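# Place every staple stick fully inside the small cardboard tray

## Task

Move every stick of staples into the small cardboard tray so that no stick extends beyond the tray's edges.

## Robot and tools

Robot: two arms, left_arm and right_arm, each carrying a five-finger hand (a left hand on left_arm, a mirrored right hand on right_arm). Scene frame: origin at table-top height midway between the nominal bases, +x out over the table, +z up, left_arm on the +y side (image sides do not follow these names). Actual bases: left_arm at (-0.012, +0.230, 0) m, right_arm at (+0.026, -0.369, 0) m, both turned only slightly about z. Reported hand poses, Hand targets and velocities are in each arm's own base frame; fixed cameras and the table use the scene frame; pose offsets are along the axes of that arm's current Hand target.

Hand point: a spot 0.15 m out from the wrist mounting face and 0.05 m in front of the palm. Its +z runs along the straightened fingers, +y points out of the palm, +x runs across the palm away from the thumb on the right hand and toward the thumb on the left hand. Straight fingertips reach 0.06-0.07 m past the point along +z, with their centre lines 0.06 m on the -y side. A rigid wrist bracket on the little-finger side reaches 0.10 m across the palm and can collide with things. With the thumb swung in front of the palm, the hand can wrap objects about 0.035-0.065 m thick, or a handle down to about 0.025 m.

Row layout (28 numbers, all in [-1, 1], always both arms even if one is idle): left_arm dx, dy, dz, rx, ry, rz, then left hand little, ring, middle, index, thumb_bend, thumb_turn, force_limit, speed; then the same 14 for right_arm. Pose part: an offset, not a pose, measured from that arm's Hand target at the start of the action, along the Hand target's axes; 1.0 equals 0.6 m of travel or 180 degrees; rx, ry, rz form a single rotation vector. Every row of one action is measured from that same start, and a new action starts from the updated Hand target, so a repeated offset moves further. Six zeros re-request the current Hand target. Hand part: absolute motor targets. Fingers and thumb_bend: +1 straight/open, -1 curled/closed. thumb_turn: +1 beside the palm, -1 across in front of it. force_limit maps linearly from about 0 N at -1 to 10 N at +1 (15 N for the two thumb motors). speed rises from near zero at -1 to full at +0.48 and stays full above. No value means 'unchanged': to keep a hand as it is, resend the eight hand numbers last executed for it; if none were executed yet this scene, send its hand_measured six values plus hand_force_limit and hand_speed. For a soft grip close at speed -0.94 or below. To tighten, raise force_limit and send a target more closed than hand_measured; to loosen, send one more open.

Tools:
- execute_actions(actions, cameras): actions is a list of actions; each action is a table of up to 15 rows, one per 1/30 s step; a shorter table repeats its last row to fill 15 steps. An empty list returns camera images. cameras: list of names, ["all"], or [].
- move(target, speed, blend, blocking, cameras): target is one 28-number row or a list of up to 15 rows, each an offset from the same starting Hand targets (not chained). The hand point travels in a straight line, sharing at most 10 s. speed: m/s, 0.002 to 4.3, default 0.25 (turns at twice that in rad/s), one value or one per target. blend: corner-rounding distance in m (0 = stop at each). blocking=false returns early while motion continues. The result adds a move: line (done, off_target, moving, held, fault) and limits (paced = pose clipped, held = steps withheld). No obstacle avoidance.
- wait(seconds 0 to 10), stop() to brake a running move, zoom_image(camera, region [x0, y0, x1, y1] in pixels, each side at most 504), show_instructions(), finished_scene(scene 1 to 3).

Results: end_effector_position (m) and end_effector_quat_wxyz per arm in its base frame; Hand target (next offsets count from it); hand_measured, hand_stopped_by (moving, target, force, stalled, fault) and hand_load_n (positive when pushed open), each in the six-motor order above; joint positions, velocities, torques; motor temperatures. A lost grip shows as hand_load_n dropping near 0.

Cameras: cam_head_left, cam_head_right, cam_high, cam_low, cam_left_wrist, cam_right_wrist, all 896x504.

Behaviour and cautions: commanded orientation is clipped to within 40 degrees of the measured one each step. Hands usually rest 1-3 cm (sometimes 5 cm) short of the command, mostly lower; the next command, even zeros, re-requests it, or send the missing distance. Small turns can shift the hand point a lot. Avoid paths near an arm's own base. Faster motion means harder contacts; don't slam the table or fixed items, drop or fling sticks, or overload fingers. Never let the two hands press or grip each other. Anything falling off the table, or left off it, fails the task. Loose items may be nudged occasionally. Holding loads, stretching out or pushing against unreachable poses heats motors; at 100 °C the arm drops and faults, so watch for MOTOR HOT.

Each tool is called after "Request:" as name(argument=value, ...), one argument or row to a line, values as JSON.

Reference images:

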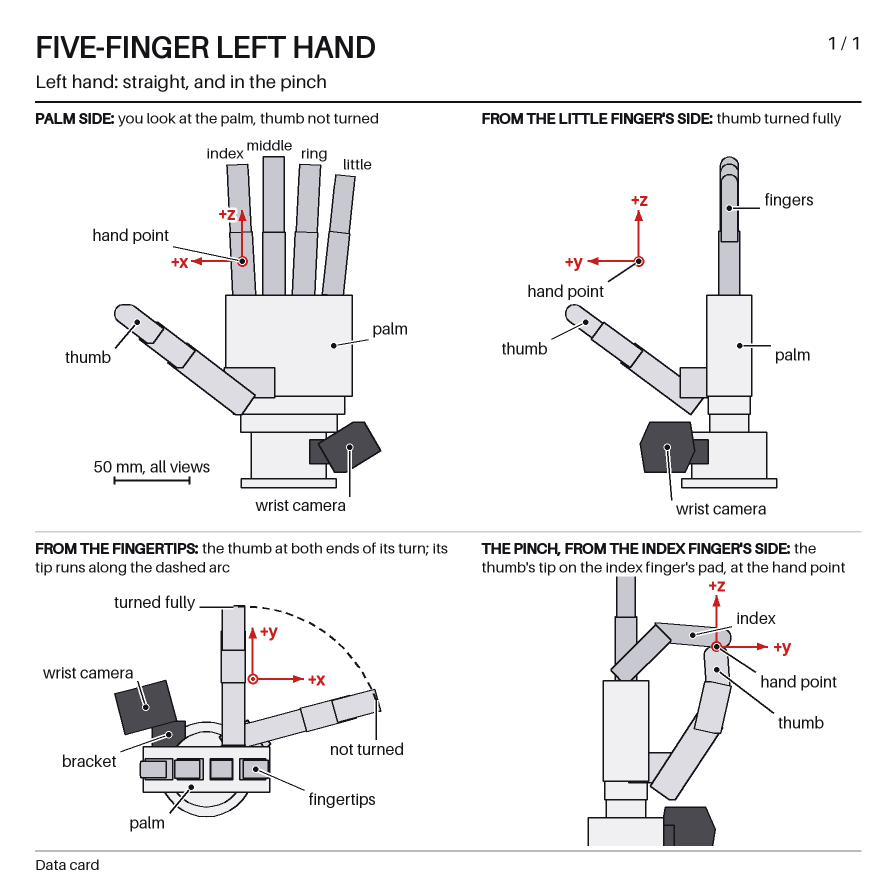

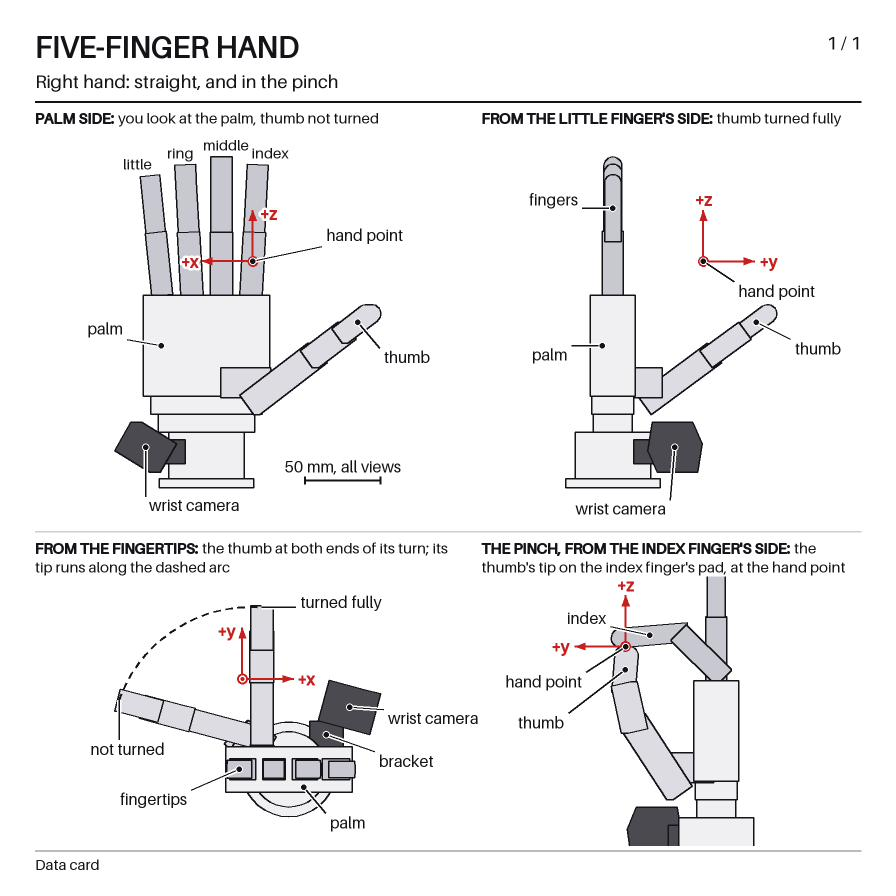

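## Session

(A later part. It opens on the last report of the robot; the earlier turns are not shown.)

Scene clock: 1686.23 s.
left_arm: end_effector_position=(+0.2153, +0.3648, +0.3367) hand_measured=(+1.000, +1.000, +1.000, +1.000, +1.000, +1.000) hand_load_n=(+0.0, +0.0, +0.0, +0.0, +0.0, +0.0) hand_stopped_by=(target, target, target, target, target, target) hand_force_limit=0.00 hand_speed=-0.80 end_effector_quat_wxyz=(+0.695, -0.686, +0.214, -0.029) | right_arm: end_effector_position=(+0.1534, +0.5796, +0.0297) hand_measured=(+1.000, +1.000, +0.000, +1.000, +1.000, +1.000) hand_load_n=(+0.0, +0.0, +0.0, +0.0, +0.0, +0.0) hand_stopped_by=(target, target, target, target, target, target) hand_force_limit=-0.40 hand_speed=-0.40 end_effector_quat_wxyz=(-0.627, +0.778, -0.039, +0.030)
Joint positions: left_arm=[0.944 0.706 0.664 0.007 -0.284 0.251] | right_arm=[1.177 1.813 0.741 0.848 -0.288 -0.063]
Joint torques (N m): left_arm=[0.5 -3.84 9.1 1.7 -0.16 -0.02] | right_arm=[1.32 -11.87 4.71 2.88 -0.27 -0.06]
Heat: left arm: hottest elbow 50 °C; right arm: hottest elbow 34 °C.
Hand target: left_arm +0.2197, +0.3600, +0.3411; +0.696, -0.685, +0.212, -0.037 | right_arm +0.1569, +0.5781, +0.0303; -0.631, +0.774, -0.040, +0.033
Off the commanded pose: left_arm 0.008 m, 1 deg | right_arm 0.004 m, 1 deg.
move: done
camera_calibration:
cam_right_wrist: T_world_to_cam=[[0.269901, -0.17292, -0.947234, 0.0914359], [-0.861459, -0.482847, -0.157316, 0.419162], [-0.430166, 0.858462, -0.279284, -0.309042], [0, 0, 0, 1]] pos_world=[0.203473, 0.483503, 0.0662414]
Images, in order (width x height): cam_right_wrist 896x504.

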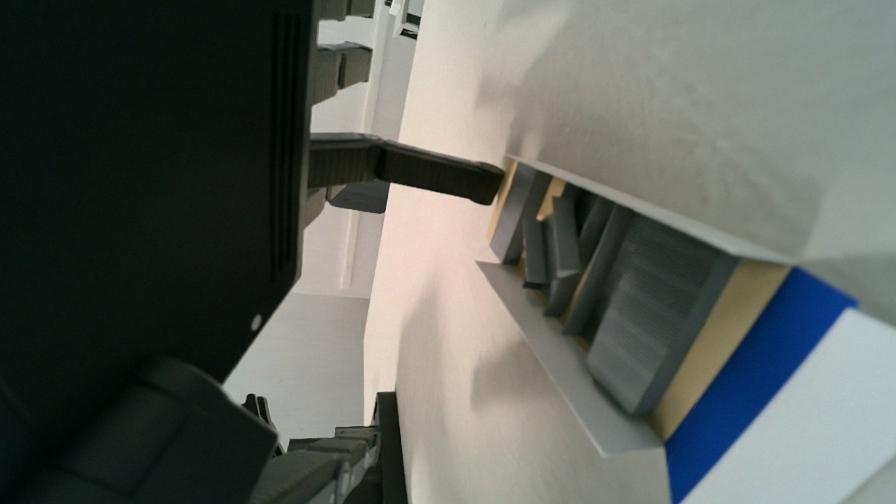

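Request:
move(
  target=[0,0,0,0,0,0,1,1,1,1,1,1,0,-0.8,0,0.0058,0.0002,0,0,0,1,1,0.0,1,1,1,-0.4,-0.4],
  speed=0.04,
  cameras=["cam_right_wrist"],
)

Request:
zoom_image(
  camera="cam_right_wrist",
  region=[440, 120, 620, 300],
)

Scene clock: 1691.03 s.
left_arm: end_effector_position=(+0.2153, +0.3648, +0.3367) hand_measured=(+1.000, +1.000, +1.000, +1.000, +1.000, +1.000) hand_load_n=(+0.0, +0.0, -0.5, -0.5, +0.5, +0.0) hand_stopped_by=(target, target, target, target, target, target) hand_force_limit=0.00 hand_speed=-0.80 end_effector_quat_wxyz=(+0.695, -0.686, +0.214, -0.029) | right_arm: end_effector_position=(+0.1538, +0.5799, +0.0275) hand_measured=(+1.000, +1.000, +0.000, +1.000, +1.000, +1.000) hand_load_n=(+0.0, +0.0, +0.0, +0.0, +0.0, +0.0) hand_stopped_by=(target, target, target, target, target, target) hand_force_limit=-0.40 hand_speed=-0.40 end_effector_quat_wxyz=(-0.628, +0.777, -0.039, +0.031)
Joint positions: left_arm=[0.944 0.706 0.664 0.007 -0.284 0.251] | right_arm=[1.177 1.822 0.741 0.859 -0.288 -0.063]
Joint torques (N m): left_arm=[-0.03 -2.9 9.1 1.69 -0.23 -0.03] | right_arm=[1.67 -12.4 4.62 2.91 -0.26 0]
Heat: left arm: hottest elbow 50 °C; right arm: hottest elbow 34 °C.
Hand target: left_arm +0.2197, +0.3600, +0.3411; +0.696, -0.685, +0.212, -0.037 | right_arm +0.1569, +0.5775, +0.0268; -0.630, +0.774, -0.040, +0.033
Off the commanded pose: left_arm 0.008 m, 1 deg | right_arm 0.004 m, 1 deg.
move: done
camera_calibration:
cam_right_wrist: T_world_to_cam=[[0.270795, -0.170591, -0.947401, 0.0878357], [-0.861318, -0.48244, -0.159321, 0.419089], [-0.429886, 0.859157, -0.277575, -0.310342], [0, 0, 0, 1]] pos_world=[0.203772, 0.483802, 0.0638422]
Images, in order (width x height): cam_right_wrist 896x504.

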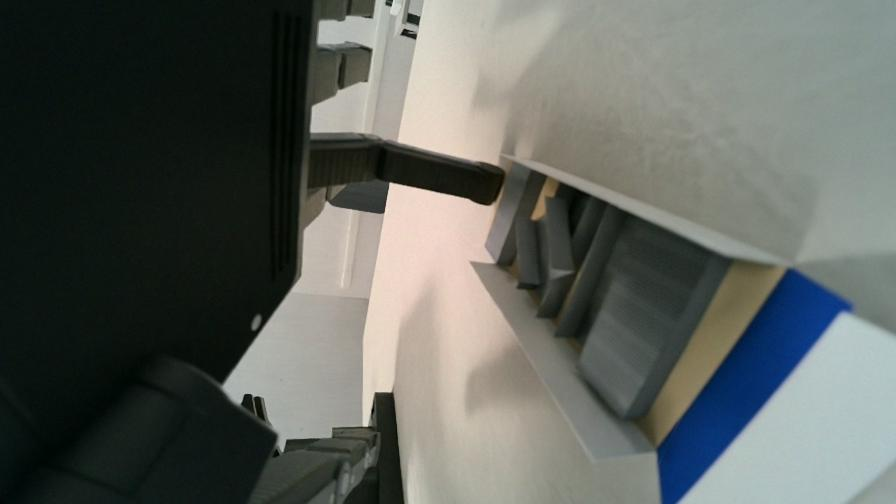

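Scaled by 2.800 from the camera's 896x504 image, which has a finer 1280x720 frame.

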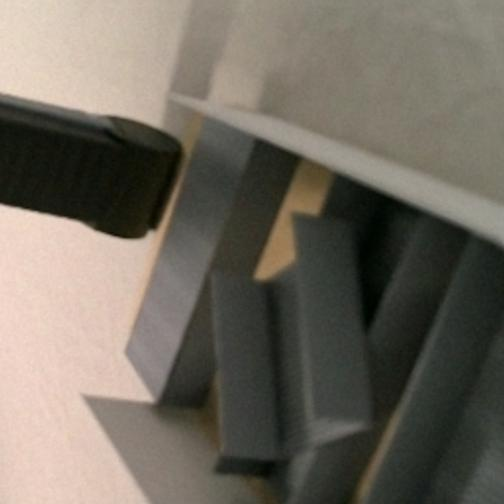

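Request:
move(
  target=[0,0,0,0,0,0,1,1,1,1,1,1,0,-0.8,-0.0015,-0.0095,-0.0123,0,0,0,1,1,0.0,1,1,1,-0.4,-0.4],
  speed=0.03,
  cameras=["cam_right_wrist"],
)

Request:
zoom_image(
  camera="cam_right_wrist",
  region=[440, 120, 620, 300],
)

Scene clock: 1696.70 s.
left_arm: end_effector_position=(+0.2153, +0.3648, +0.3367) hand_measured=(+1.000, +1.000, +1.000, +1.000, +1.000, +1.000) hand_load_n=(+0.0, +0.0, +0.0, +0.0, +0.0, -0.5) hand_stopped_by=(target, target, target, target, target, target) hand_force_limit=0.00 hand_speed=-0.80 end_effector_quat_wxyz=(+0.695, -0.686, +0.214, -0.029) | right_arm: end_effector_position=(+0.1521, +0.5739, +0.0273) hand_measured=(+1.000, +1.000, +0.000, +1.000, +1.000, +1.000) hand_load_n=(+0.0, +0.0, +0.5, +0.0, +0.0, +0.0) hand_stopped_by=(target, target, target, target, target, target) hand_force_limit=-0.40 hand_speed=-0.40 end_effector_quat_wxyz=(-0.626, +0.778, -0.040, +0.030)
Joint positions: left_arm=[0.944 0.706 0.664 0.007 -0.284 0.251] | right_arm=[1.175 1.811 0.725 0.861 -0.29 -0.063]
Joint torques (N m): left_arm=[-0.15 -2.55 9.01 1.8 -0.1 -0.09] | right_arm=[1.49 -14.33 4.49 2.28 -0.22 -0.07]
Heat: left arm: hottest elbow 50 °C; right arm: hottest elbow 34 °C.
Hand target: left_arm +0.2197, +0.3600, +0.3411; +0.696, -0.685, +0.212, -0.037 | right_arm +0.1553, +0.5717, +0.0342; -0.631, +0.774, -0.040, +0.033
Off the commanded pose: left_arm 0.008 m, 1 deg | right_arm 0.008 m, 1 deg.
move: done
camera_calibration:
cam_right_wrist: T_world_to_cam=[[0.26904, -0.173723, -0.947332, 0.0892028], [-0.861615, -0.482952, -0.156133, 0.414983], [-0.430392, 0.858241, -0.279616, -0.305264], [0, 0, 0, 1]] pos_world=[0.202173, 0.477903, 0.0639405]
Images, in order (width x height): cam_right_wrist 896x504.

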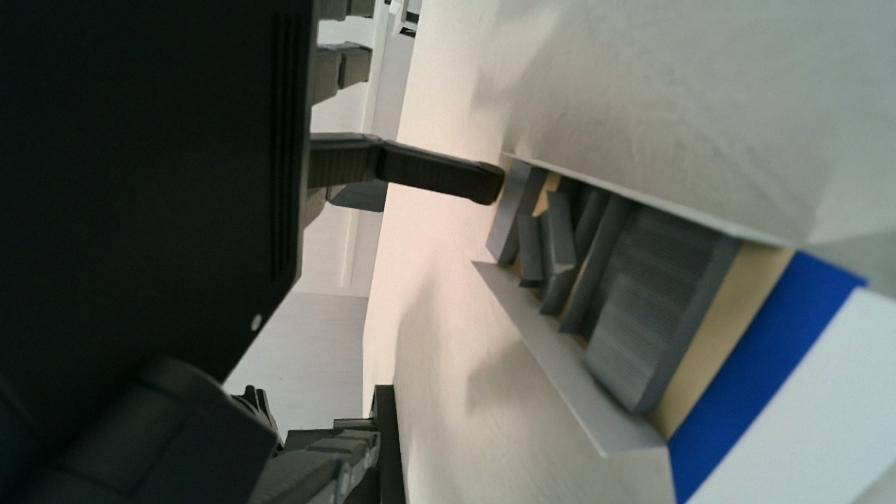

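Scaled by 2.800 from the camera's 896x504 image, which has a finer 1280x720 frame.

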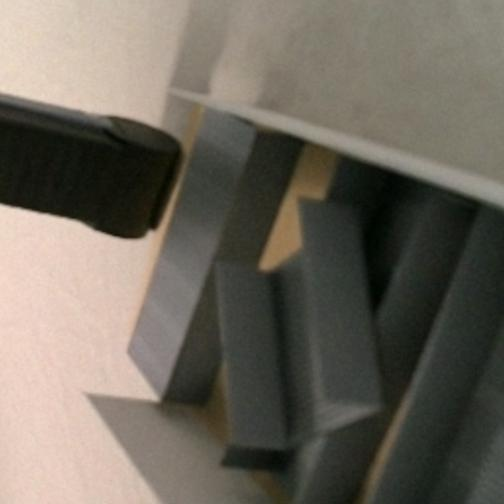

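Request:
move(
  target=[
    [0,0,0,0,0,0,1,1,1,1,1,1,0,-0.8,0.0019,-0.0697,-0.0004,0,0,0,1,1,0.0,1,1,1,-0.4,-0.4],
    [0,0,0,0,0,0,1,1,1,1,1,1,0,-0.8,-0.0007,-0.0254,-0.0073,0,0,0,1,1,0.0,1,1,1,-0.4,-0.4],
  ],
  speed=0.07,
  cameras=["cam_right_wrist"],
)

Request:
zoom_image(
  camera="cam_right_wrist",
  region=[440, 120, 620, 300],
)

Scene clock: 1743.27 s.
left_arm: end_effector_position=(+0.2153, +0.3648, +0.3367) hand_measured=(+1.000, +1.000, +1.000, +1.000, +1.000, +1.000) hand_load_n=(+0.0, +0.0, +0.0, +0.0, +0.0, -0.5) hand_stopped_by=(target, target, target, target, target, target) hand_force_limit=0.00 hand_speed=-0.80 end_effector_quat_wxyz=(+0.695, -0.686, +0.214, -0.029) | right_arm: end_effector_position=(+0.1509, +0.5709, +0.0465) hand_measured=(+1.000, +1.000, +0.000, +1.000, +1.000, +1.000) hand_load_n=(+0.0, +0.0, +0.0, +0.0, +0.0, +0.0) hand_stopped_by=(target, target, target, target, target, target) hand_force_limit=-0.40 hand_speed=-0.40 end_effector_quat_wxyz=(-0.625, +0.779, -0.040, +0.030)
Joint positions: left_arm=[0.944 0.706 0.664 0.007 -0.284 0.251] | right_arm=[1.175 1.748 0.721 0.797 -0.29 -0.063]
Joint torques (N m): left_arm=[0.03 -3.49 9.26 1.57 -0.14 -0.07] | right_arm=[1.96 -11.75 5.11 2.78 -0.22 -0.01]
Heat: left arm: hottest elbow 50 °C; right arm: hottest elbow 33 °C.
Hand target: left_arm +0.2197, +0.3600, +0.3411; +0.696, -0.685, +0.212, -0.037 | right_arm +0.1548, +0.5705, +0.0499; -0.631, +0.774, -0.040, +0.033
Off the commanded pose: left_arm 0.008 m, 1 deg | right_arm 0.005 m, 1 deg.
move: done
camera_calibration:
cam_right_wrist: T_world_to_cam=[[0.267463, -0.177403, -0.947096, 0.109557], [-0.861873, -0.483551, -0.15282, 0.415703], [-0.430859, 0.85715, -0.282231, -0.297096], [0, 0, 0, 1]] pos_world=[0.200974, 0.475105, 0.0834391]
Images, in order (width x height): cam_right_wrist 896x504.

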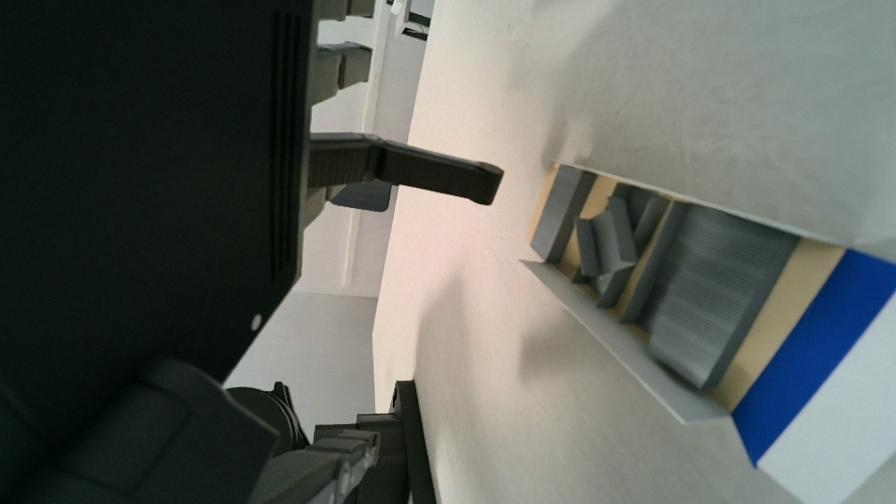

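Scaled by 2.800 from the camera's 896x504 image, which has a finer 1280x720 frame.

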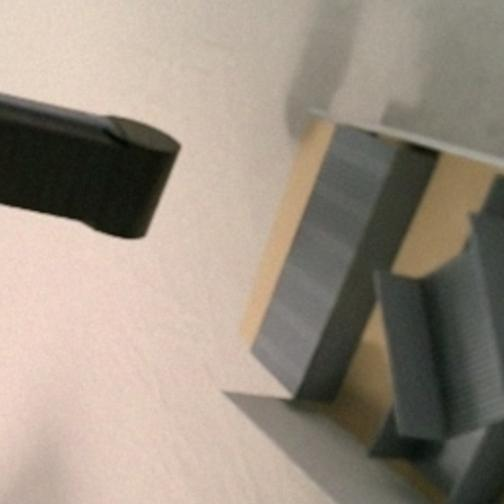

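Request:
move(
  target=[0,0,0,0,0,0,1,1,1,1,1,1,0,-0.8,-0.0007,-0.0014,-0.0098,0,0,0,1,1,0.0,1,1,1,-0.4,-0.4],
  speed=0.05,
  cameras=["cam_right_wrist"],
)

Request:
zoom_image(
  camera="cam_right_wrist",
  region=[440, 120, 620, 300],
)

Scene clock: 1757.60 s.
left_arm: end_effector_position=(+0.2153, +0.3648, +0.3367) hand_measured=(+1.000, +1.000, +1.000, +1.000, +1.000, +1.000) hand_load_n=(+0.0, +0.0, +0.0, +0.0, +0.0, +0.0) hand_stopped_by=(target, target, target, target, target, target) hand_force_limit=0.00 hand_speed=-0.80 end_effector_quat_wxyz=(+0.695, -0.686, +0.214, -0.029) | right_arm: end_effector_position=(+0.1487, +0.5647, +0.0404) hand_measured=(+1.000, +1.000, +0.000, +1.000, +1.000, +1.000) hand_load_n=(+0.0, +0.0, +0.0, +0.0, +0.0, +0.0) hand_stopped_by=(target, target, target, target, target, target) hand_force_limit=-0.40 hand_speed=-0.40 end_effector_quat_wxyz=(-0.619, +0.784, -0.041, +0.027)
Joint positions: left_arm=[0.944 0.706 0.664 0.007 -0.284 0.251] | right_arm=[1.173 1.748 0.707 0.797 -0.293 -0.063]
Joint torques (N m): left_arm=[0.09 -3.66 9.09 1.57 -0.23 -0.07] | right_arm=[1.2 -12.98 4.92 2.95 -0.25 -0.05]
Heat: left arm: hottest elbow 50 °C; right arm: hottest elbow 34 °C.
Hand target: left_arm +0.2197, +0.3600, +0.3411; +0.696, -0.685, +0.212, -0.037 | right_arm +0.1539, +0.5650, +0.0519; -0.631, +0.774, -0.040, +0.033
Off the commanded pose: left_arm 0.008 m, 1 deg | right_arm 0.013 m, 2 deg.
move: off_target (right_arm)
camera_calibration:
cam_right_wrist: T_world_to_cam=[[0.261865, -0.189554, -0.946307, 0.110855], [-0.862277, -0.486358, -0.141189, 0.411095], [-0.433481, 0.852951, -0.290808, -0.291296], [0, 0, 0, 1]] pos_world=[0.199178, 0.469414, 0.0782337]
Images, in order (width x height): cam_right_wrist 896x504.

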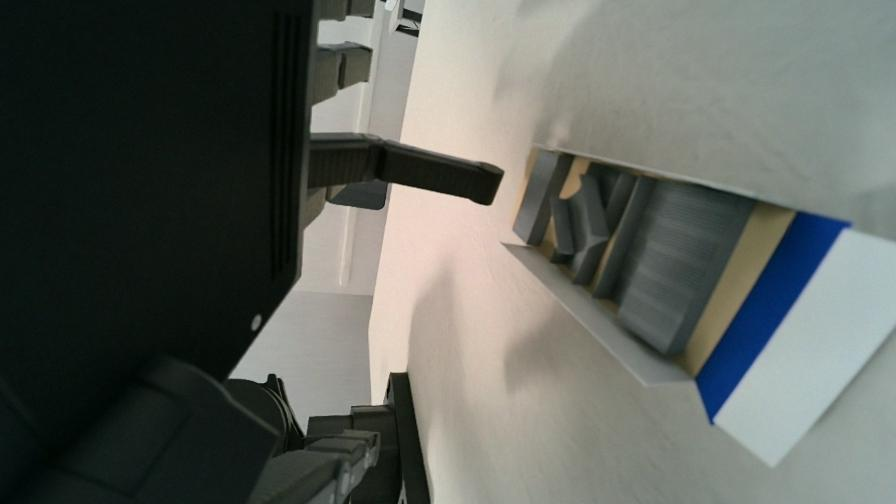

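Scaled by 2.800 from the camera's 896x504 image, which has a finer 1280x720 frame.

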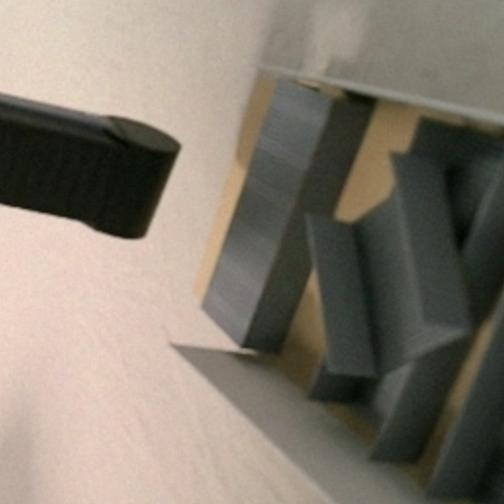

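Request:
move(
  target=[0,0,0,0,0,0,1,1,1,1,1,1,0,-0.8,0.0014,0.0115,0.0041,0,0,0,1,1,0.0,1,1,1,-0.4,-0.4],
  speed=0.04,
)

Scene clock: 1773.57 s.
left_arm: end_effector_position=(+0.2153, +0.3648, +0.3367) hand_measured=(+1.000, +1.000, +1.000, +1.000, +1.000, +1.000) hand_load_n=(+0.0, +0.0, +0.0, +0.0, +0.0, +0.0) hand_stopped_by=(target, target, target, target, target, target) hand_force_limit=0.00 hand_speed=-0.80 end_effector_quat_wxyz=(+0.695, -0.686, +0.214, -0.029) | right_arm: end_effector_position=(+0.1500, +0.5665, +0.0432) hand_measured=(+1.000, +1.000, +0.000, +1.000, +1.000, +1.000) hand_load_n=(+0.0, +0.0, +0.0, +0.0, +0.0, +0.0) hand_stopped_by=(target, target, target, target, target, target) hand_force_limit=-0.40 hand_speed=-0.40 end_effector_quat_wxyz=(-0.626, +0.778, -0.040, +0.029)
Joint positions: left_arm=[0.944 0.706 0.664 0.007 -0.284 0.251] | right_arm=[1.172 1.752 0.707 0.818 -0.294 -0.063]
Joint torques (N m): left_arm=[1.03 -4.01 9.01 1.73 -0.16 -0.03] | right_arm=[1.14 -11.58 5.03 2.99 -0.24 -0.12]
Heat: left arm: hottest elbow 50 °C; right arm: hottest elbow 33 °C.
Hand target: left_arm +0.2197, +0.3600, +0.3411; +0.696, -0.685, +0.212, -0.037 | right_arm +0.1548, +0.5659, +0.0445; -0.631, +0.774, -0.040, +0.033
Off the commanded pose: left_arm 0.008 m, 1 deg | right_arm 0.005 m, 1 deg.
move: done

Request:
move(
  target=[0,0,0,0,0,0,1,1,1,1,1,1,0,-0.8,0,0.0204,0.0041,0,0,0,1,1,0.0,1,1,1,-0.4,-0.4],
  speed=0.04,
  cameras=["cam_right_wrist"],
)

Request:
zoom_image(
  camera="cam_right_wrist",
  region=[440, 120, 620, 300],
)

Scene clock: 1777.57 s.
left_arm: end_effector_position=(+0.2153, +0.3648, +0.3367) hand_measured=(+1.000, +1.000, +1.000, +1.000, +1.000, +1.000) hand_load_n=(+0.0, +0.0, +0.0, +0.0, +0.0, +0.0) hand_stopped_by=(target, target, target, target, target, target) hand_force_limit=0.00 hand_speed=-0.80 end_effector_quat_wxyz=(+0.695, -0.686, +0.214, -0.029) | right_arm: end_effector_position=(+0.1504, +0.5674, +0.0306) hand_measured=(+1.000, +1.000, +0.000, +1.000, +1.000, +1.000) hand_load_n=(+0.0, +0.0, +0.0, +0.0, +0.0, +0.0) hand_stopped_by=(target, target, target, target, target, target) hand_force_limit=-0.40 hand_speed=-0.40 end_effector_quat_wxyz=(-0.626, +0.778, -0.039, +0.029)
Joint positions: left_arm=[0.944 0.706 0.664 0.007 -0.284 0.251] | right_arm=[1.172 1.791 0.707 0.858 -0.294 -0.063]
Joint torques (N m): left_arm=[0.26 -3.14 9.42 1.62 -0.16 -0.05] | right_arm=[0.97 -13.1 4.51 2.89 -0.26 -0.05]
Heat: left arm: hottest elbow 50 °C; right arm: hottest elbow 33 °C.
Hand target: left_arm +0.2197, +0.3600, +0.3411; +0.696, -0.685, +0.212, -0.037 | right_arm +0.1548, +0.5658, +0.0321; -0.631, +0.774, -0.040, +0.033
Off the commanded pose: left_arm 0.008 m, 1 deg | right_arm 0.005 m, 1 deg.
move: done
camera_calibration:
cam_right_wrist: T_world_to_cam=[[0.268204, -0.173834, -0.947548, 0.0918814], [-0.861292, -0.483885, -0.155018, 0.41133], [-0.431557, 0.857693, -0.279502, -0.299053], [0, 0, 0, 1]] pos_world=[0.200574, 0.471505, 0.0672394]
Images, in order (width x height): cam_right_wrist 896x504.

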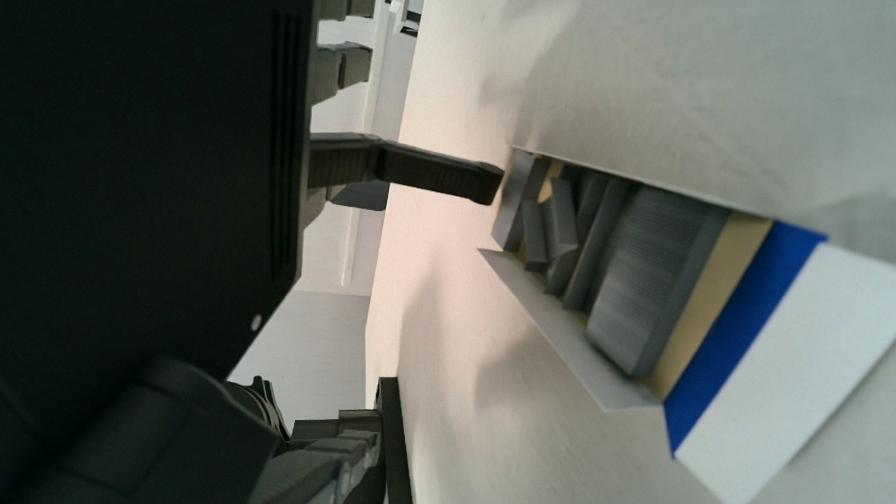

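Scaled by 2.800 from the camera's 896x504 image, which has a finer 1280x720 frame.

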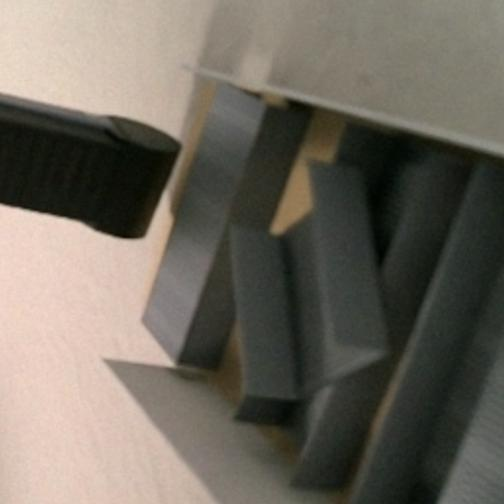

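Request:
move(
  target=[0,0,0,0,0,0,1,1,1,1,1,1,0,-0.8,-0.0010,-0.0086,-0.0121,0,0,0,1,1,0.0,1,1,1,-0.4,-0.4],
  speed=0.03,
  cameras=["cam_right_wrist"],
)

Request:
zoom_image(
  camera="cam_right_wrist",
  region=[440, 120, 620, 300],
)

Scene clock: 1782.47 s.
left_arm: end_effector_position=(+0.2153, +0.3648, +0.3367) hand_measured=(+1.000, +1.000, +1.000, +1.000, +1.000, +1.000) hand_load_n=(+0.0, +0.0, -0.5, +0.0, +0.0, +0.0) hand_stopped_by=(target, target, target, target, target, target) hand_force_limit=0.00 hand_speed=-0.80 end_effector_quat_wxyz=(+0.695, -0.686, +0.214, -0.029) | right_arm: end_effector_position=(+0.1488, +0.5606, +0.0286) hand_measured=(+1.000, +1.000, +0.000, +1.000, +1.000, +1.000) hand_load_n=(+0.0, +0.0, +0.0, +0.0, +0.0, +0.0) hand_stopped_by=(target, target, target, target, target, target) hand_force_limit=-0.40 hand_speed=-0.40 end_effector_quat_wxyz=(-0.623, +0.781, -0.041, +0.028)
Joint positions: left_arm=[0.944 0.706 0.664 0.007 -0.284 0.251] | right_arm=[1.169 1.782 0.69 0.858 -0.297 -0.063]
Joint torques (N m): left_arm=[0.21 -2.84 9.18 1.72 -0.12 -0.03] | right_arm=[1.73 -13.16 4.6 2.43 -0.22 -0.08]
Heat: left arm: hottest elbow 50 °C; right arm: hottest elbow 33 °C.
Hand target: left_arm +0.2197, +0.3600, +0.3411; +0.696, -0.685, +0.212, -0.037 | right_arm +0.1536, +0.5598, +0.0386; -0.631, +0.774, -0.040, +0.033
Off the commanded pose: left_arm 0.008 m, 1 deg | right_arm 0.011 m, 1 deg.
move: off_target (right_arm)
camera_calibration:
cam_right_wrist: T_world_to_cam=[[0.264637, -0.180561, -0.947294, 0.0935328], [-0.861858, -0.484972, -0.14833, 0.406794], [-0.432629, 0.855687, -0.283959, -0.293024], [0, 0, 0, 1]] pos_world=[0.199076, 0.464908, 0.065736]
Images, in order (width x height): cam_right_wrist 896x504.

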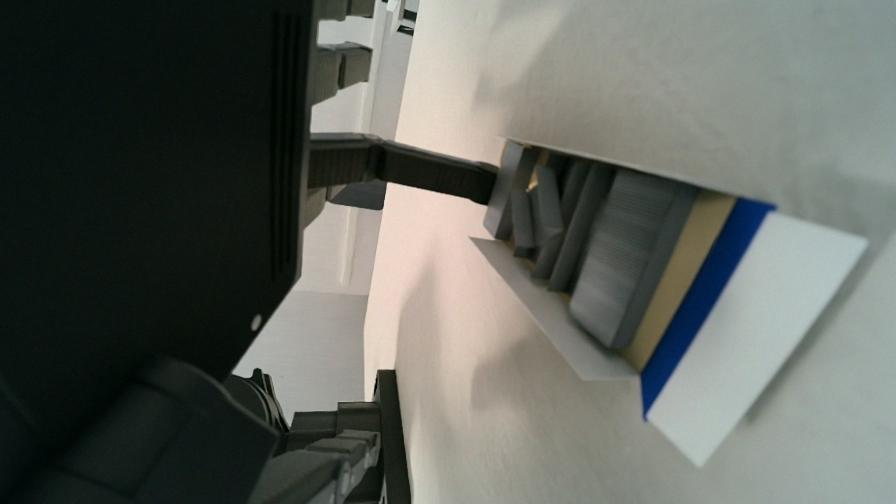

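Scaled by 2.800 from the camera's 896x504 image, which has a finer 1280x720 frame.

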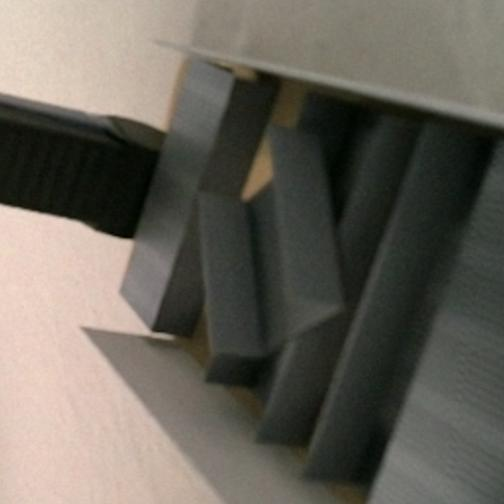

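Request:
move(
  target=[0,0,0,0,0,0,1,1,1,1,1,1,0,-0.8,-0.0014,-0.0090,-0.0150,0,0,0,1,1,0.0,1,1,1,-0.4,-0.4],
  speed=0.03,
  cameras=["cam_right_wrist"],
)

Request:
zoom_image(
  camera="cam_right_wrist",
  region=[440, 120, 620, 300],
)

Scene clock: 1791.63 s.
left_arm: end_effector_position=(+0.2153, +0.3648, +0.3367) hand_measured=(+1.000, +1.000, +1.000, +1.000, +1.000, +1.000) hand_load_n=(+0.0, +0.0, +0.0, +0.0, +0.0, +0.0) hand_stopped_by=(target, target, target, target, target, target) hand_force_limit=0.00 hand_speed=-0.80 end_effector_quat_wxyz=(+0.695, -0.686, +0.214, -0.029) | right_arm: end_effector_position=(+0.1480, +0.5549, +0.0399) hand_measured=(+1.000, +1.000, +0.000, +1.000, +1.000, +1.000) hand_load_n=(+0.0, +0.0, +0.0, +0.0, +0.0, +0.0) hand_stopped_by=(target, target, target, target, target, target) hand_force_limit=-0.40 hand_speed=-0.40 end_effector_quat_wxyz=(-0.628, +0.776, -0.039, +0.030)
Joint positions: left_arm=[0.944 0.706 0.664 0.007 -0.284 0.251] | right_arm=[1.165 1.746 0.67 0.855 -0.301 -0.063]
Joint torques (N m): left_arm=[0.26 -3.49 9.11 1.94 -0.2 -0.05] | right_arm=[1.44 -13.22 4.77 1.87 -0.23 -0.02]
Heat: left arm: hottest elbow 50 °C; right arm: hottest elbow 33 °C.
Hand target: left_arm +0.2197, +0.3600, +0.3411; +0.696, -0.685, +0.212, -0.037 | right_arm +0.1519, +0.5523, +0.0458; -0.631, +0.774, -0.040, +0.033
Off the commanded pose: left_arm 0.008 m, 1 deg | right_arm 0.008 m, 1 deg.
move: done
camera_calibration:
cam_right_wrist: T_world_to_cam=[[0.268789, -0.16868, -0.948314, 0.0962432], [-0.861251, -0.482925, -0.158212, 0.40414], [-0.431277, 0.859262, -0.275081, -0.287803], [0, 0, 0, 1]] pos_world=[0.198074, 0.458702, 0.0760396]
Images, in order (width x height): cam_right_wrist 896x504.

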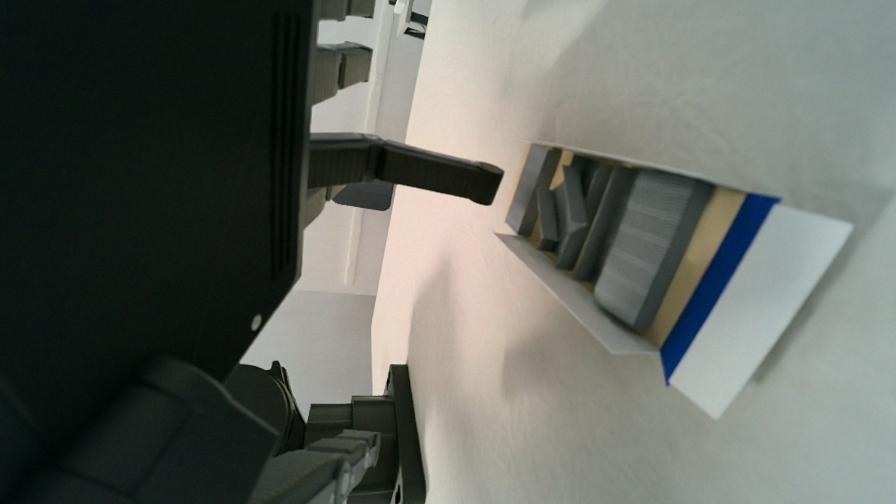

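Scaled by 2.800 from the camera's 896x504 image, which has a finer 1280x720 frame.

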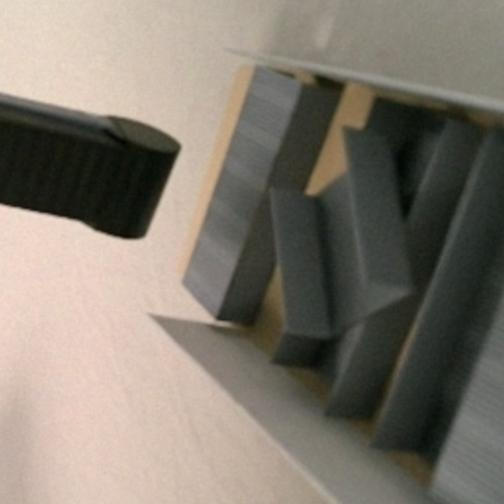

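Request:
move(
  target=[
    [0,0,0,0,0,0,1,1,1,1,1,1,0,-0.8,0.0044,-0.0419,0.0218,0,0,0,1,1,0.0,1,1,1,-0.4,-0.4],
    [0,0,0,0,0,0,1,1,1,1,1,1,0,-0.8,0.0016,-0.0017,0.0169,0,0,0,1,1,0.0,1,1,1,-0.4,-0.4],
  ],
  speed=0.07,
)

Scene clock: 1813.07 s.
left_arm: end_effector_position=(+0.2153, +0.3648, +0.3367) hand_measured=(+1.000, +1.000, +1.000, +1.000, +1.000, +1.000) hand_load_n=(+0.0, +0.0, +0.0, +0.0, +0.0, +0.0) hand_stopped_by=(target, target, target, target, target, target) hand_force_limit=0.00 hand_speed=-0.80 end_effector_quat_wxyz=(+0.695, -0.686, +0.214, -0.029) | right_arm: end_effector_position=(+0.1480, +0.5547, +0.0343) hand_measured=(+1.000, +1.000, +0.000, +1.000, +1.000, +1.000) hand_load_n=(+0.0, +0.0, +0.0, -0.5, -0.5, +0.0) hand_stopped_by=(target, target, target, target, target, target) hand_force_limit=-0.40 hand_speed=-0.40 end_effector_quat_wxyz=(-0.619, +0.784, -0.042, +0.026)
Joint positions: left_arm=[0.944 0.706 0.664 0.007 -0.284 0.251] | right_arm=[1.165 1.749 0.679 0.823 -0.3 -0.063]
Joint torques (N m): left_arm=[0.67 -3.02 9.2 1.94 -0.13 -0.08] | right_arm=[2.14 -11.63 6.26 2.85 -0.05 -0.04]
Heat: left arm: hottest elbow 50 °C; right arm: hottest elbow 33 °C.
Hand target: left_arm +0.2197, +0.3600, +0.3411; +0.696, -0.685, +0.212, -0.037 | right_arm +0.1539, +0.5623, +0.0447; -0.631, +0.774, -0.040, +0.033
Off the commanded pose: left_arm 0.008 m, 1 deg | right_arm 0.014 m, 2 deg.
move: off_target (right_arm)

Request:
move(
  target=[
    [0,0,0,0,0,0,1,1,1,1,1,1,0,-0.8,0.0060,-0.0965,0.0170,0,0,0,1,1,0.0,1,1,1,-0.4,-0.4],
    [0,0,0,0,0,0,1,1,1,1,1,1,0,-0.8,0.0,0.0,0.0,0,0,0,1,1,0.0,1,1,1,-0.4,-0.4],
  ],
  speed=0.08,
)

Scene clock: 1819.93 s.
left_arm: end_effector_position=(+0.2153, +0.3648, +0.3367) hand_measured=(+1.000, +1.000, +1.000, +1.000, +1.000, +1.000) hand_load_n=(+0.0, +0.0, +0.0, +0.0, +0.0, +0.0) hand_stopped_by=(target, target, target, target, target, target) hand_force_limit=0.00 hand_speed=-0.80 end_effector_quat_wxyz=(+0.695, -0.686, +0.214, -0.029) | right_arm: end_effector_position=(+0.1517, +0.5613, +0.0398) hand_measured=(+1.000, +1.000, +0.000, +1.000, +1.000, +1.000) hand_load_n=(-0.5, +0.0, +0.0, +0.0, +0.0, -0.5) hand_stopped_by=(target, target, target, target, target, target) hand_force_limit=-0.40 hand_speed=-0.40 end_effector_quat_wxyz=(-0.623, +0.780, -0.042, +0.030)
Joint positions: left_arm=[0.944 0.706 0.664 0.007 -0.284 0.251] | right_arm=[1.165 1.751 0.695 0.823 -0.296 -0.063]
Joint torques (N m): left_arm=[0.09 -3.43 8.95 1.55 -0.1 -0.04] | right_arm=[1.44 -11.93 4.86 2.91 -0.23 0.02]
Heat: left arm: hottest elbow 50 °C; right arm: hottest elbow 33 °C.
Hand target: left_arm +0.2197, +0.3600, +0.3411; +0.696, -0.685, +0.212, -0.037 | right_arm +0.1539, +0.5622, +0.0446; -0.631, +0.774, -0.040, +0.033
Off the commanded pose: left_arm 0.008 m, 1 deg | right_arm 0.005 m, 1 deg.
move: done

Request:
move(
  target=[0,0,0,0,0,0,1,1,1,1,1,1,0,-0.8,0,0.0165,0.0034,0,0,0,1,1,0.0,1,1,1,-0.4,-0.4],
  speed=0.04,
  cameras=["cam_right_wrist"],
)

Request:
zoom_image(
  camera="cam_right_wrist",
  region=[440, 120, 620, 300],
)

Scene clock: 1831.33 s.
left_arm: end_effector_position=(+0.2153, +0.3648, +0.3367) hand_measured=(+1.000, +1.000, +1.000, +1.000, +1.000, +1.000) hand_load_n=(+0.0, +0.0, +0.0, +0.0, +0.0, +0.0) hand_stopped_by=(target, target, target, target, target, target) hand_force_limit=0.00 hand_speed=-0.80 end_effector_quat_wxyz=(+0.695, -0.686, +0.214, -0.029) | right_arm: end_effector_position=(+0.1522, +0.5625, +0.0327) hand_measured=(+1.000, +1.000, +0.000, +1.000, +1.000, +1.000) hand_load_n=(+0.0, +0.0, +0.0, +0.0, +0.0, -0.5) hand_stopped_by=(target, target, target, target, target, target) hand_force_limit=-0.40 hand_speed=-0.40 end_effector_quat_wxyz=(-0.626, +0.778, -0.042, +0.031)
Joint positions: left_arm=[0.944 0.706 0.664 0.007 -0.284 0.251] | right_arm=[1.165 1.777 0.695 0.855 -0.296 -0.063]
Joint torques (N m): left_arm=[0.79 -2.96 9.42 1.51 -0.12 -0.11] | right_arm=[1.85 -11.46 4.92 3.1 -0.28 -0.06]
Heat: left arm: hottest elbow 50 °C; right arm: hottest elbow 33 °C.
Hand target: left_arm +0.2197, +0.3600, +0.3411; +0.696, -0.685, +0.212, -0.037 | right_arm +0.1539, +0.5623, +0.0347; -0.631, +0.774, -0.040, +0.033
Off the commanded pose: left_arm 0.008 m, 1 deg | right_arm 0.003 m, 1 deg.
move: done
camera_calibration:
cam_right_wrist: T_world_to_cam=[[0.266507, -0.176029, -0.947622, 0.0939615], [-0.863829, -0.479725, -0.153828, 0.408833], [-0.42752, 0.85958, -0.279908, -0.295066], [0, 0, 0, 1]] pos_world=[0.201974, 0.4663, 0.0693386]
Images, in order (width x height): cam_right_wrist 896x504.

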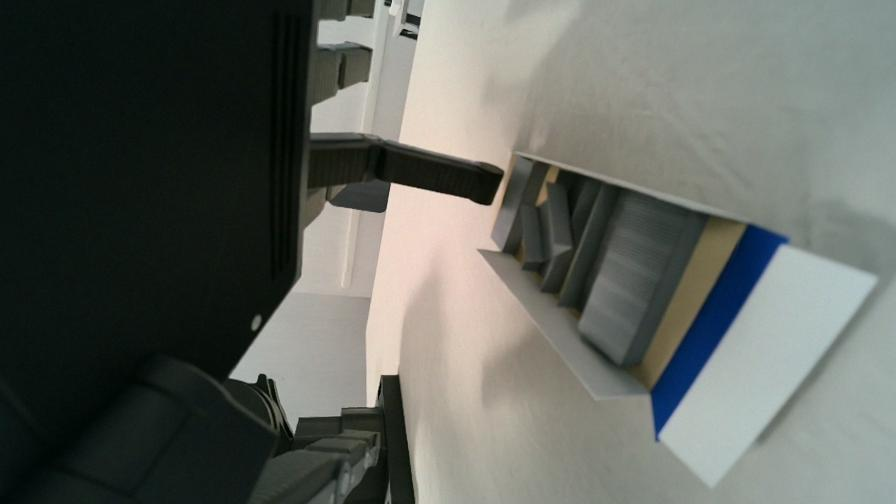

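Scaled by 2.800 from the camera's 896x504 image, which has a finer 1280x720 frame.

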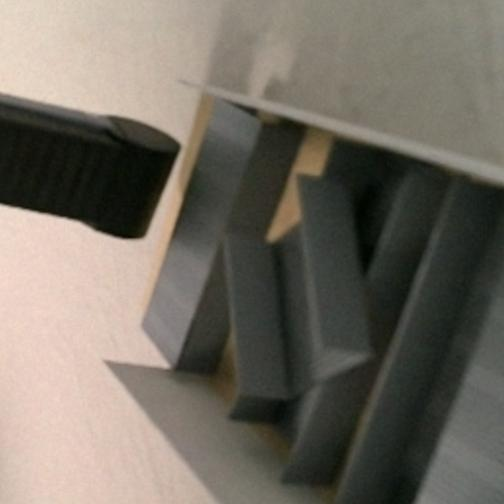

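Request:
move(
  target=[0,0,0,0,0,0,1,1,1,1,1,1,0,-0.8,0,0.0065,0.0013,0,0,0,1,1,0.0,1,1,1,-0.4,-0.4],
  speed=0.04,
  cameras=["cam_right_wrist"],
)

Request:
zoom_image(
  camera="cam_right_wrist",
  region=[440, 120, 620, 300],
)

Scene clock: 1834.67 s.
left_arm: end_effector_position=(+0.2153, +0.3648, +0.3367) hand_measured=(+1.000, +1.000, +1.000, +1.000, +1.000, +1.000) hand_load_n=(+0.0, +0.0, +0.0, +0.0, +0.0, -0.5) hand_stopped_by=(target, target, target, target, target, target) hand_force_limit=0.00 hand_speed=-0.80 end_effector_quat_wxyz=(+0.695, -0.686, +0.214, -0.029) | right_arm: end_effector_position=(+0.1524, +0.5629, +0.0296) hand_measured=(+1.000, +1.000, +0.000, +1.000, +1.000, +1.000) hand_load_n=(+0.0, +0.0, +0.0, -0.5, +0.0, +0.0) hand_stopped_by=(target, target, target, target, target, target) hand_force_limit=-0.40 hand_speed=-0.40 end_effector_quat_wxyz=(-0.626, +0.778, -0.041, +0.031)
Joint positions: left_arm=[0.944 0.706 0.664 0.007 -0.284 0.251] | right_arm=[1.165 1.788 0.695 0.868 -0.296 -0.063]
Joint torques (N m): left_arm=[-0.09 -2.61 9.07 1.68 -0.21 -0.06] | right_arm=[1.9 -11.93 4.56 2.93 -0.24 -0.05]
Heat: left arm: hottest elbow 50 °C; right arm: hottest elbow 33 °C.
Hand target: left_arm +0.2197, +0.3600, +0.3411; +0.696, -0.685, +0.212, -0.037 | right_arm +0.1539, +0.5622, +0.0306; -0.631, +0.774, -0.040, +0.033
Off the commanded pose: left_arm 0.008 m, 1 deg | right_arm 0.002 m, 1 deg.
move: done
camera_calibration:
cam_right_wrist: T_world_to_cam=[[0.267216, -0.174339, -0.947735, 0.0900314], [-0.863704, -0.479469, -0.155323, 0.408524], [-0.427331, 0.860067, -0.278699, -0.296521], [0, 0, 0, 1]] pos_world=[0.202074, 0.466599, 0.0661392]
Images, in order (width x height): cam_right_wrist 896x504.

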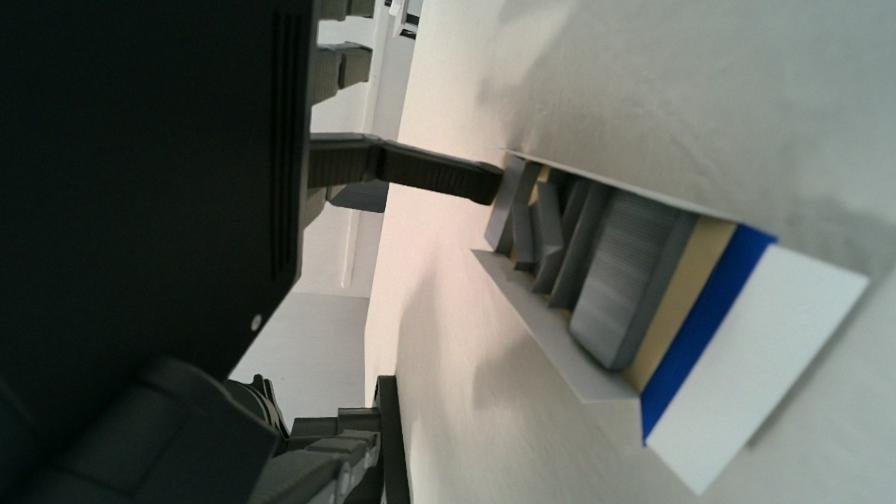

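Scaled by 2.800 from the camera's 896x504 image, which has a finer 1280x720 frame.

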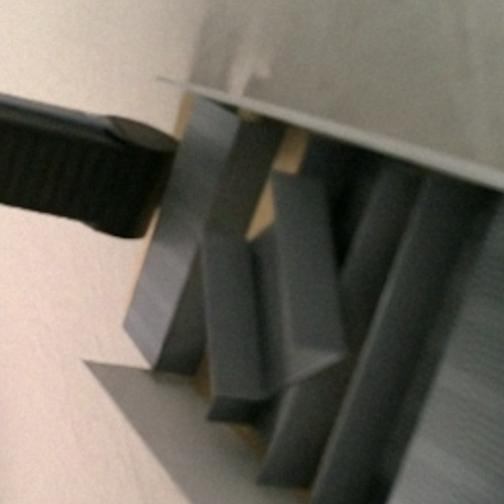

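Request:
move(
  target=[0,0,0,0,0,0,1,1,1,1,1,1,0,-0.8,-0.0010,-0.0075,-0.0117,0,0,0,1,1,0.0,1,1,1,-0.4,-0.4],
  speed=0.03,
  cameras=["cam_right_wrist"],
)

Request:
zoom_image(
  camera="cam_right_wrist",
  region=[440, 120, 620, 300],
)

Scene clock: 1839.43 s.
left_arm: end_effector_position=(+0.2153, +0.3648, +0.3367) hand_measured=(+1.000, +1.000, +1.000, +1.000, +1.000, +1.000) hand_load_n=(+0.0, +0.0, +0.0, +0.0, +0.0, +0.0) hand_stopped_by=(target, target, target, target, target, target) hand_force_limit=0.00 hand_speed=-0.80 end_effector_quat_wxyz=(+0.695, -0.686, +0.214, -0.029) | right_arm: end_effector_position=(+0.1494, +0.5573, +0.0273) hand_measured=(+1.000, +1.000, +0.000, +1.000, +1.000, +1.000) hand_load_n=(-0.5, +0.0, +0.0, +0.0, +0.0, -0.5) hand_stopped_by=(target, target, target, target, target, target) hand_force_limit=-0.40 hand_speed=-0.40 end_effector_quat_wxyz=(-0.623, +0.780, -0.041, +0.029)
Joint positions: left_arm=[0.944 0.706 0.664 0.007 -0.284 0.251] | right_arm=[1.165 1.782 0.68 0.868 -0.298 -0.063]
Joint torques (N m): left_arm=[-0.38 -2.61 9.33 1.72 -0.16 -0.04] | right_arm=[1.96 -13.57 4.38 2.4 -0.26 -0.04]
Heat: left arm: hottest elbow 50 °C; right arm: hottest elbow 33 °C.
Hand target: left_arm +0.2197, +0.3600, +0.3411; +0.696, -0.685, +0.212, -0.037 | right_arm +0.1527, +0.5564, +0.0364; -0.631, +0.774, -0.040, +0.033
Off the commanded pose: left_arm 0.008 m, 1 deg | right_arm 0.010 m, 1 deg.
move: done
camera_calibration:
cam_right_wrist: T_world_to_cam=[[0.264081, -0.180367, -0.947486, 0.0914752], [-0.863037, -0.482777, -0.148641, 0.40456], [-0.430614, 0.856968, -0.283155, -0.291253], [0, 0, 0, 1]] pos_world=[0.199576, 0.461405, 0.0643358]
Images, in order (width x height): cam_right_wrist 896x504.

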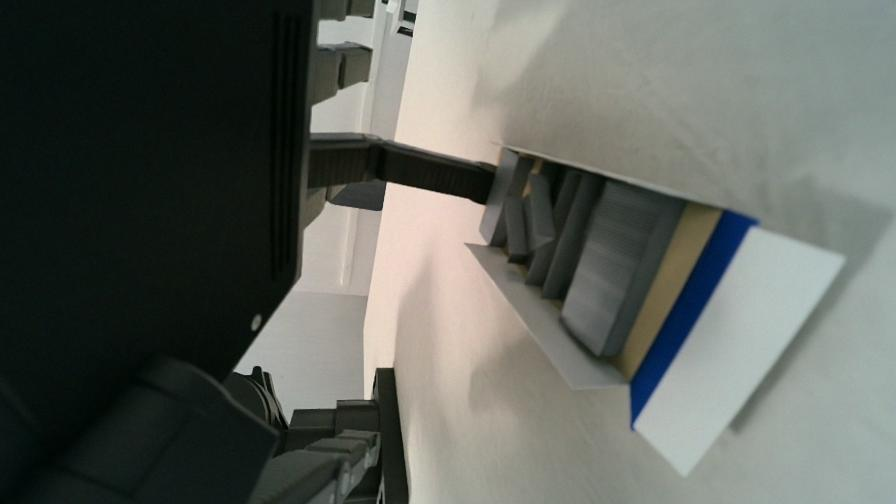

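Scaled by 2.800 from the camera's 896x504 image, which has a finer 1280x720 frame.

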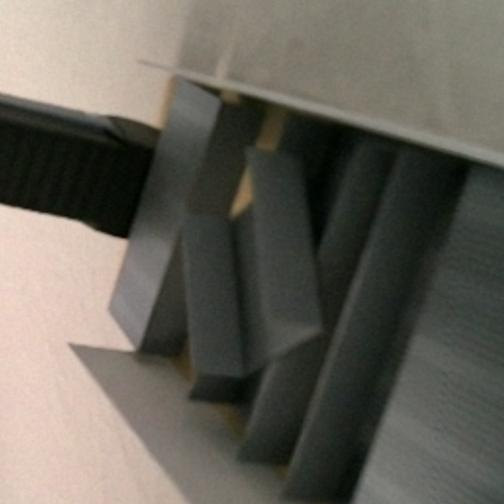

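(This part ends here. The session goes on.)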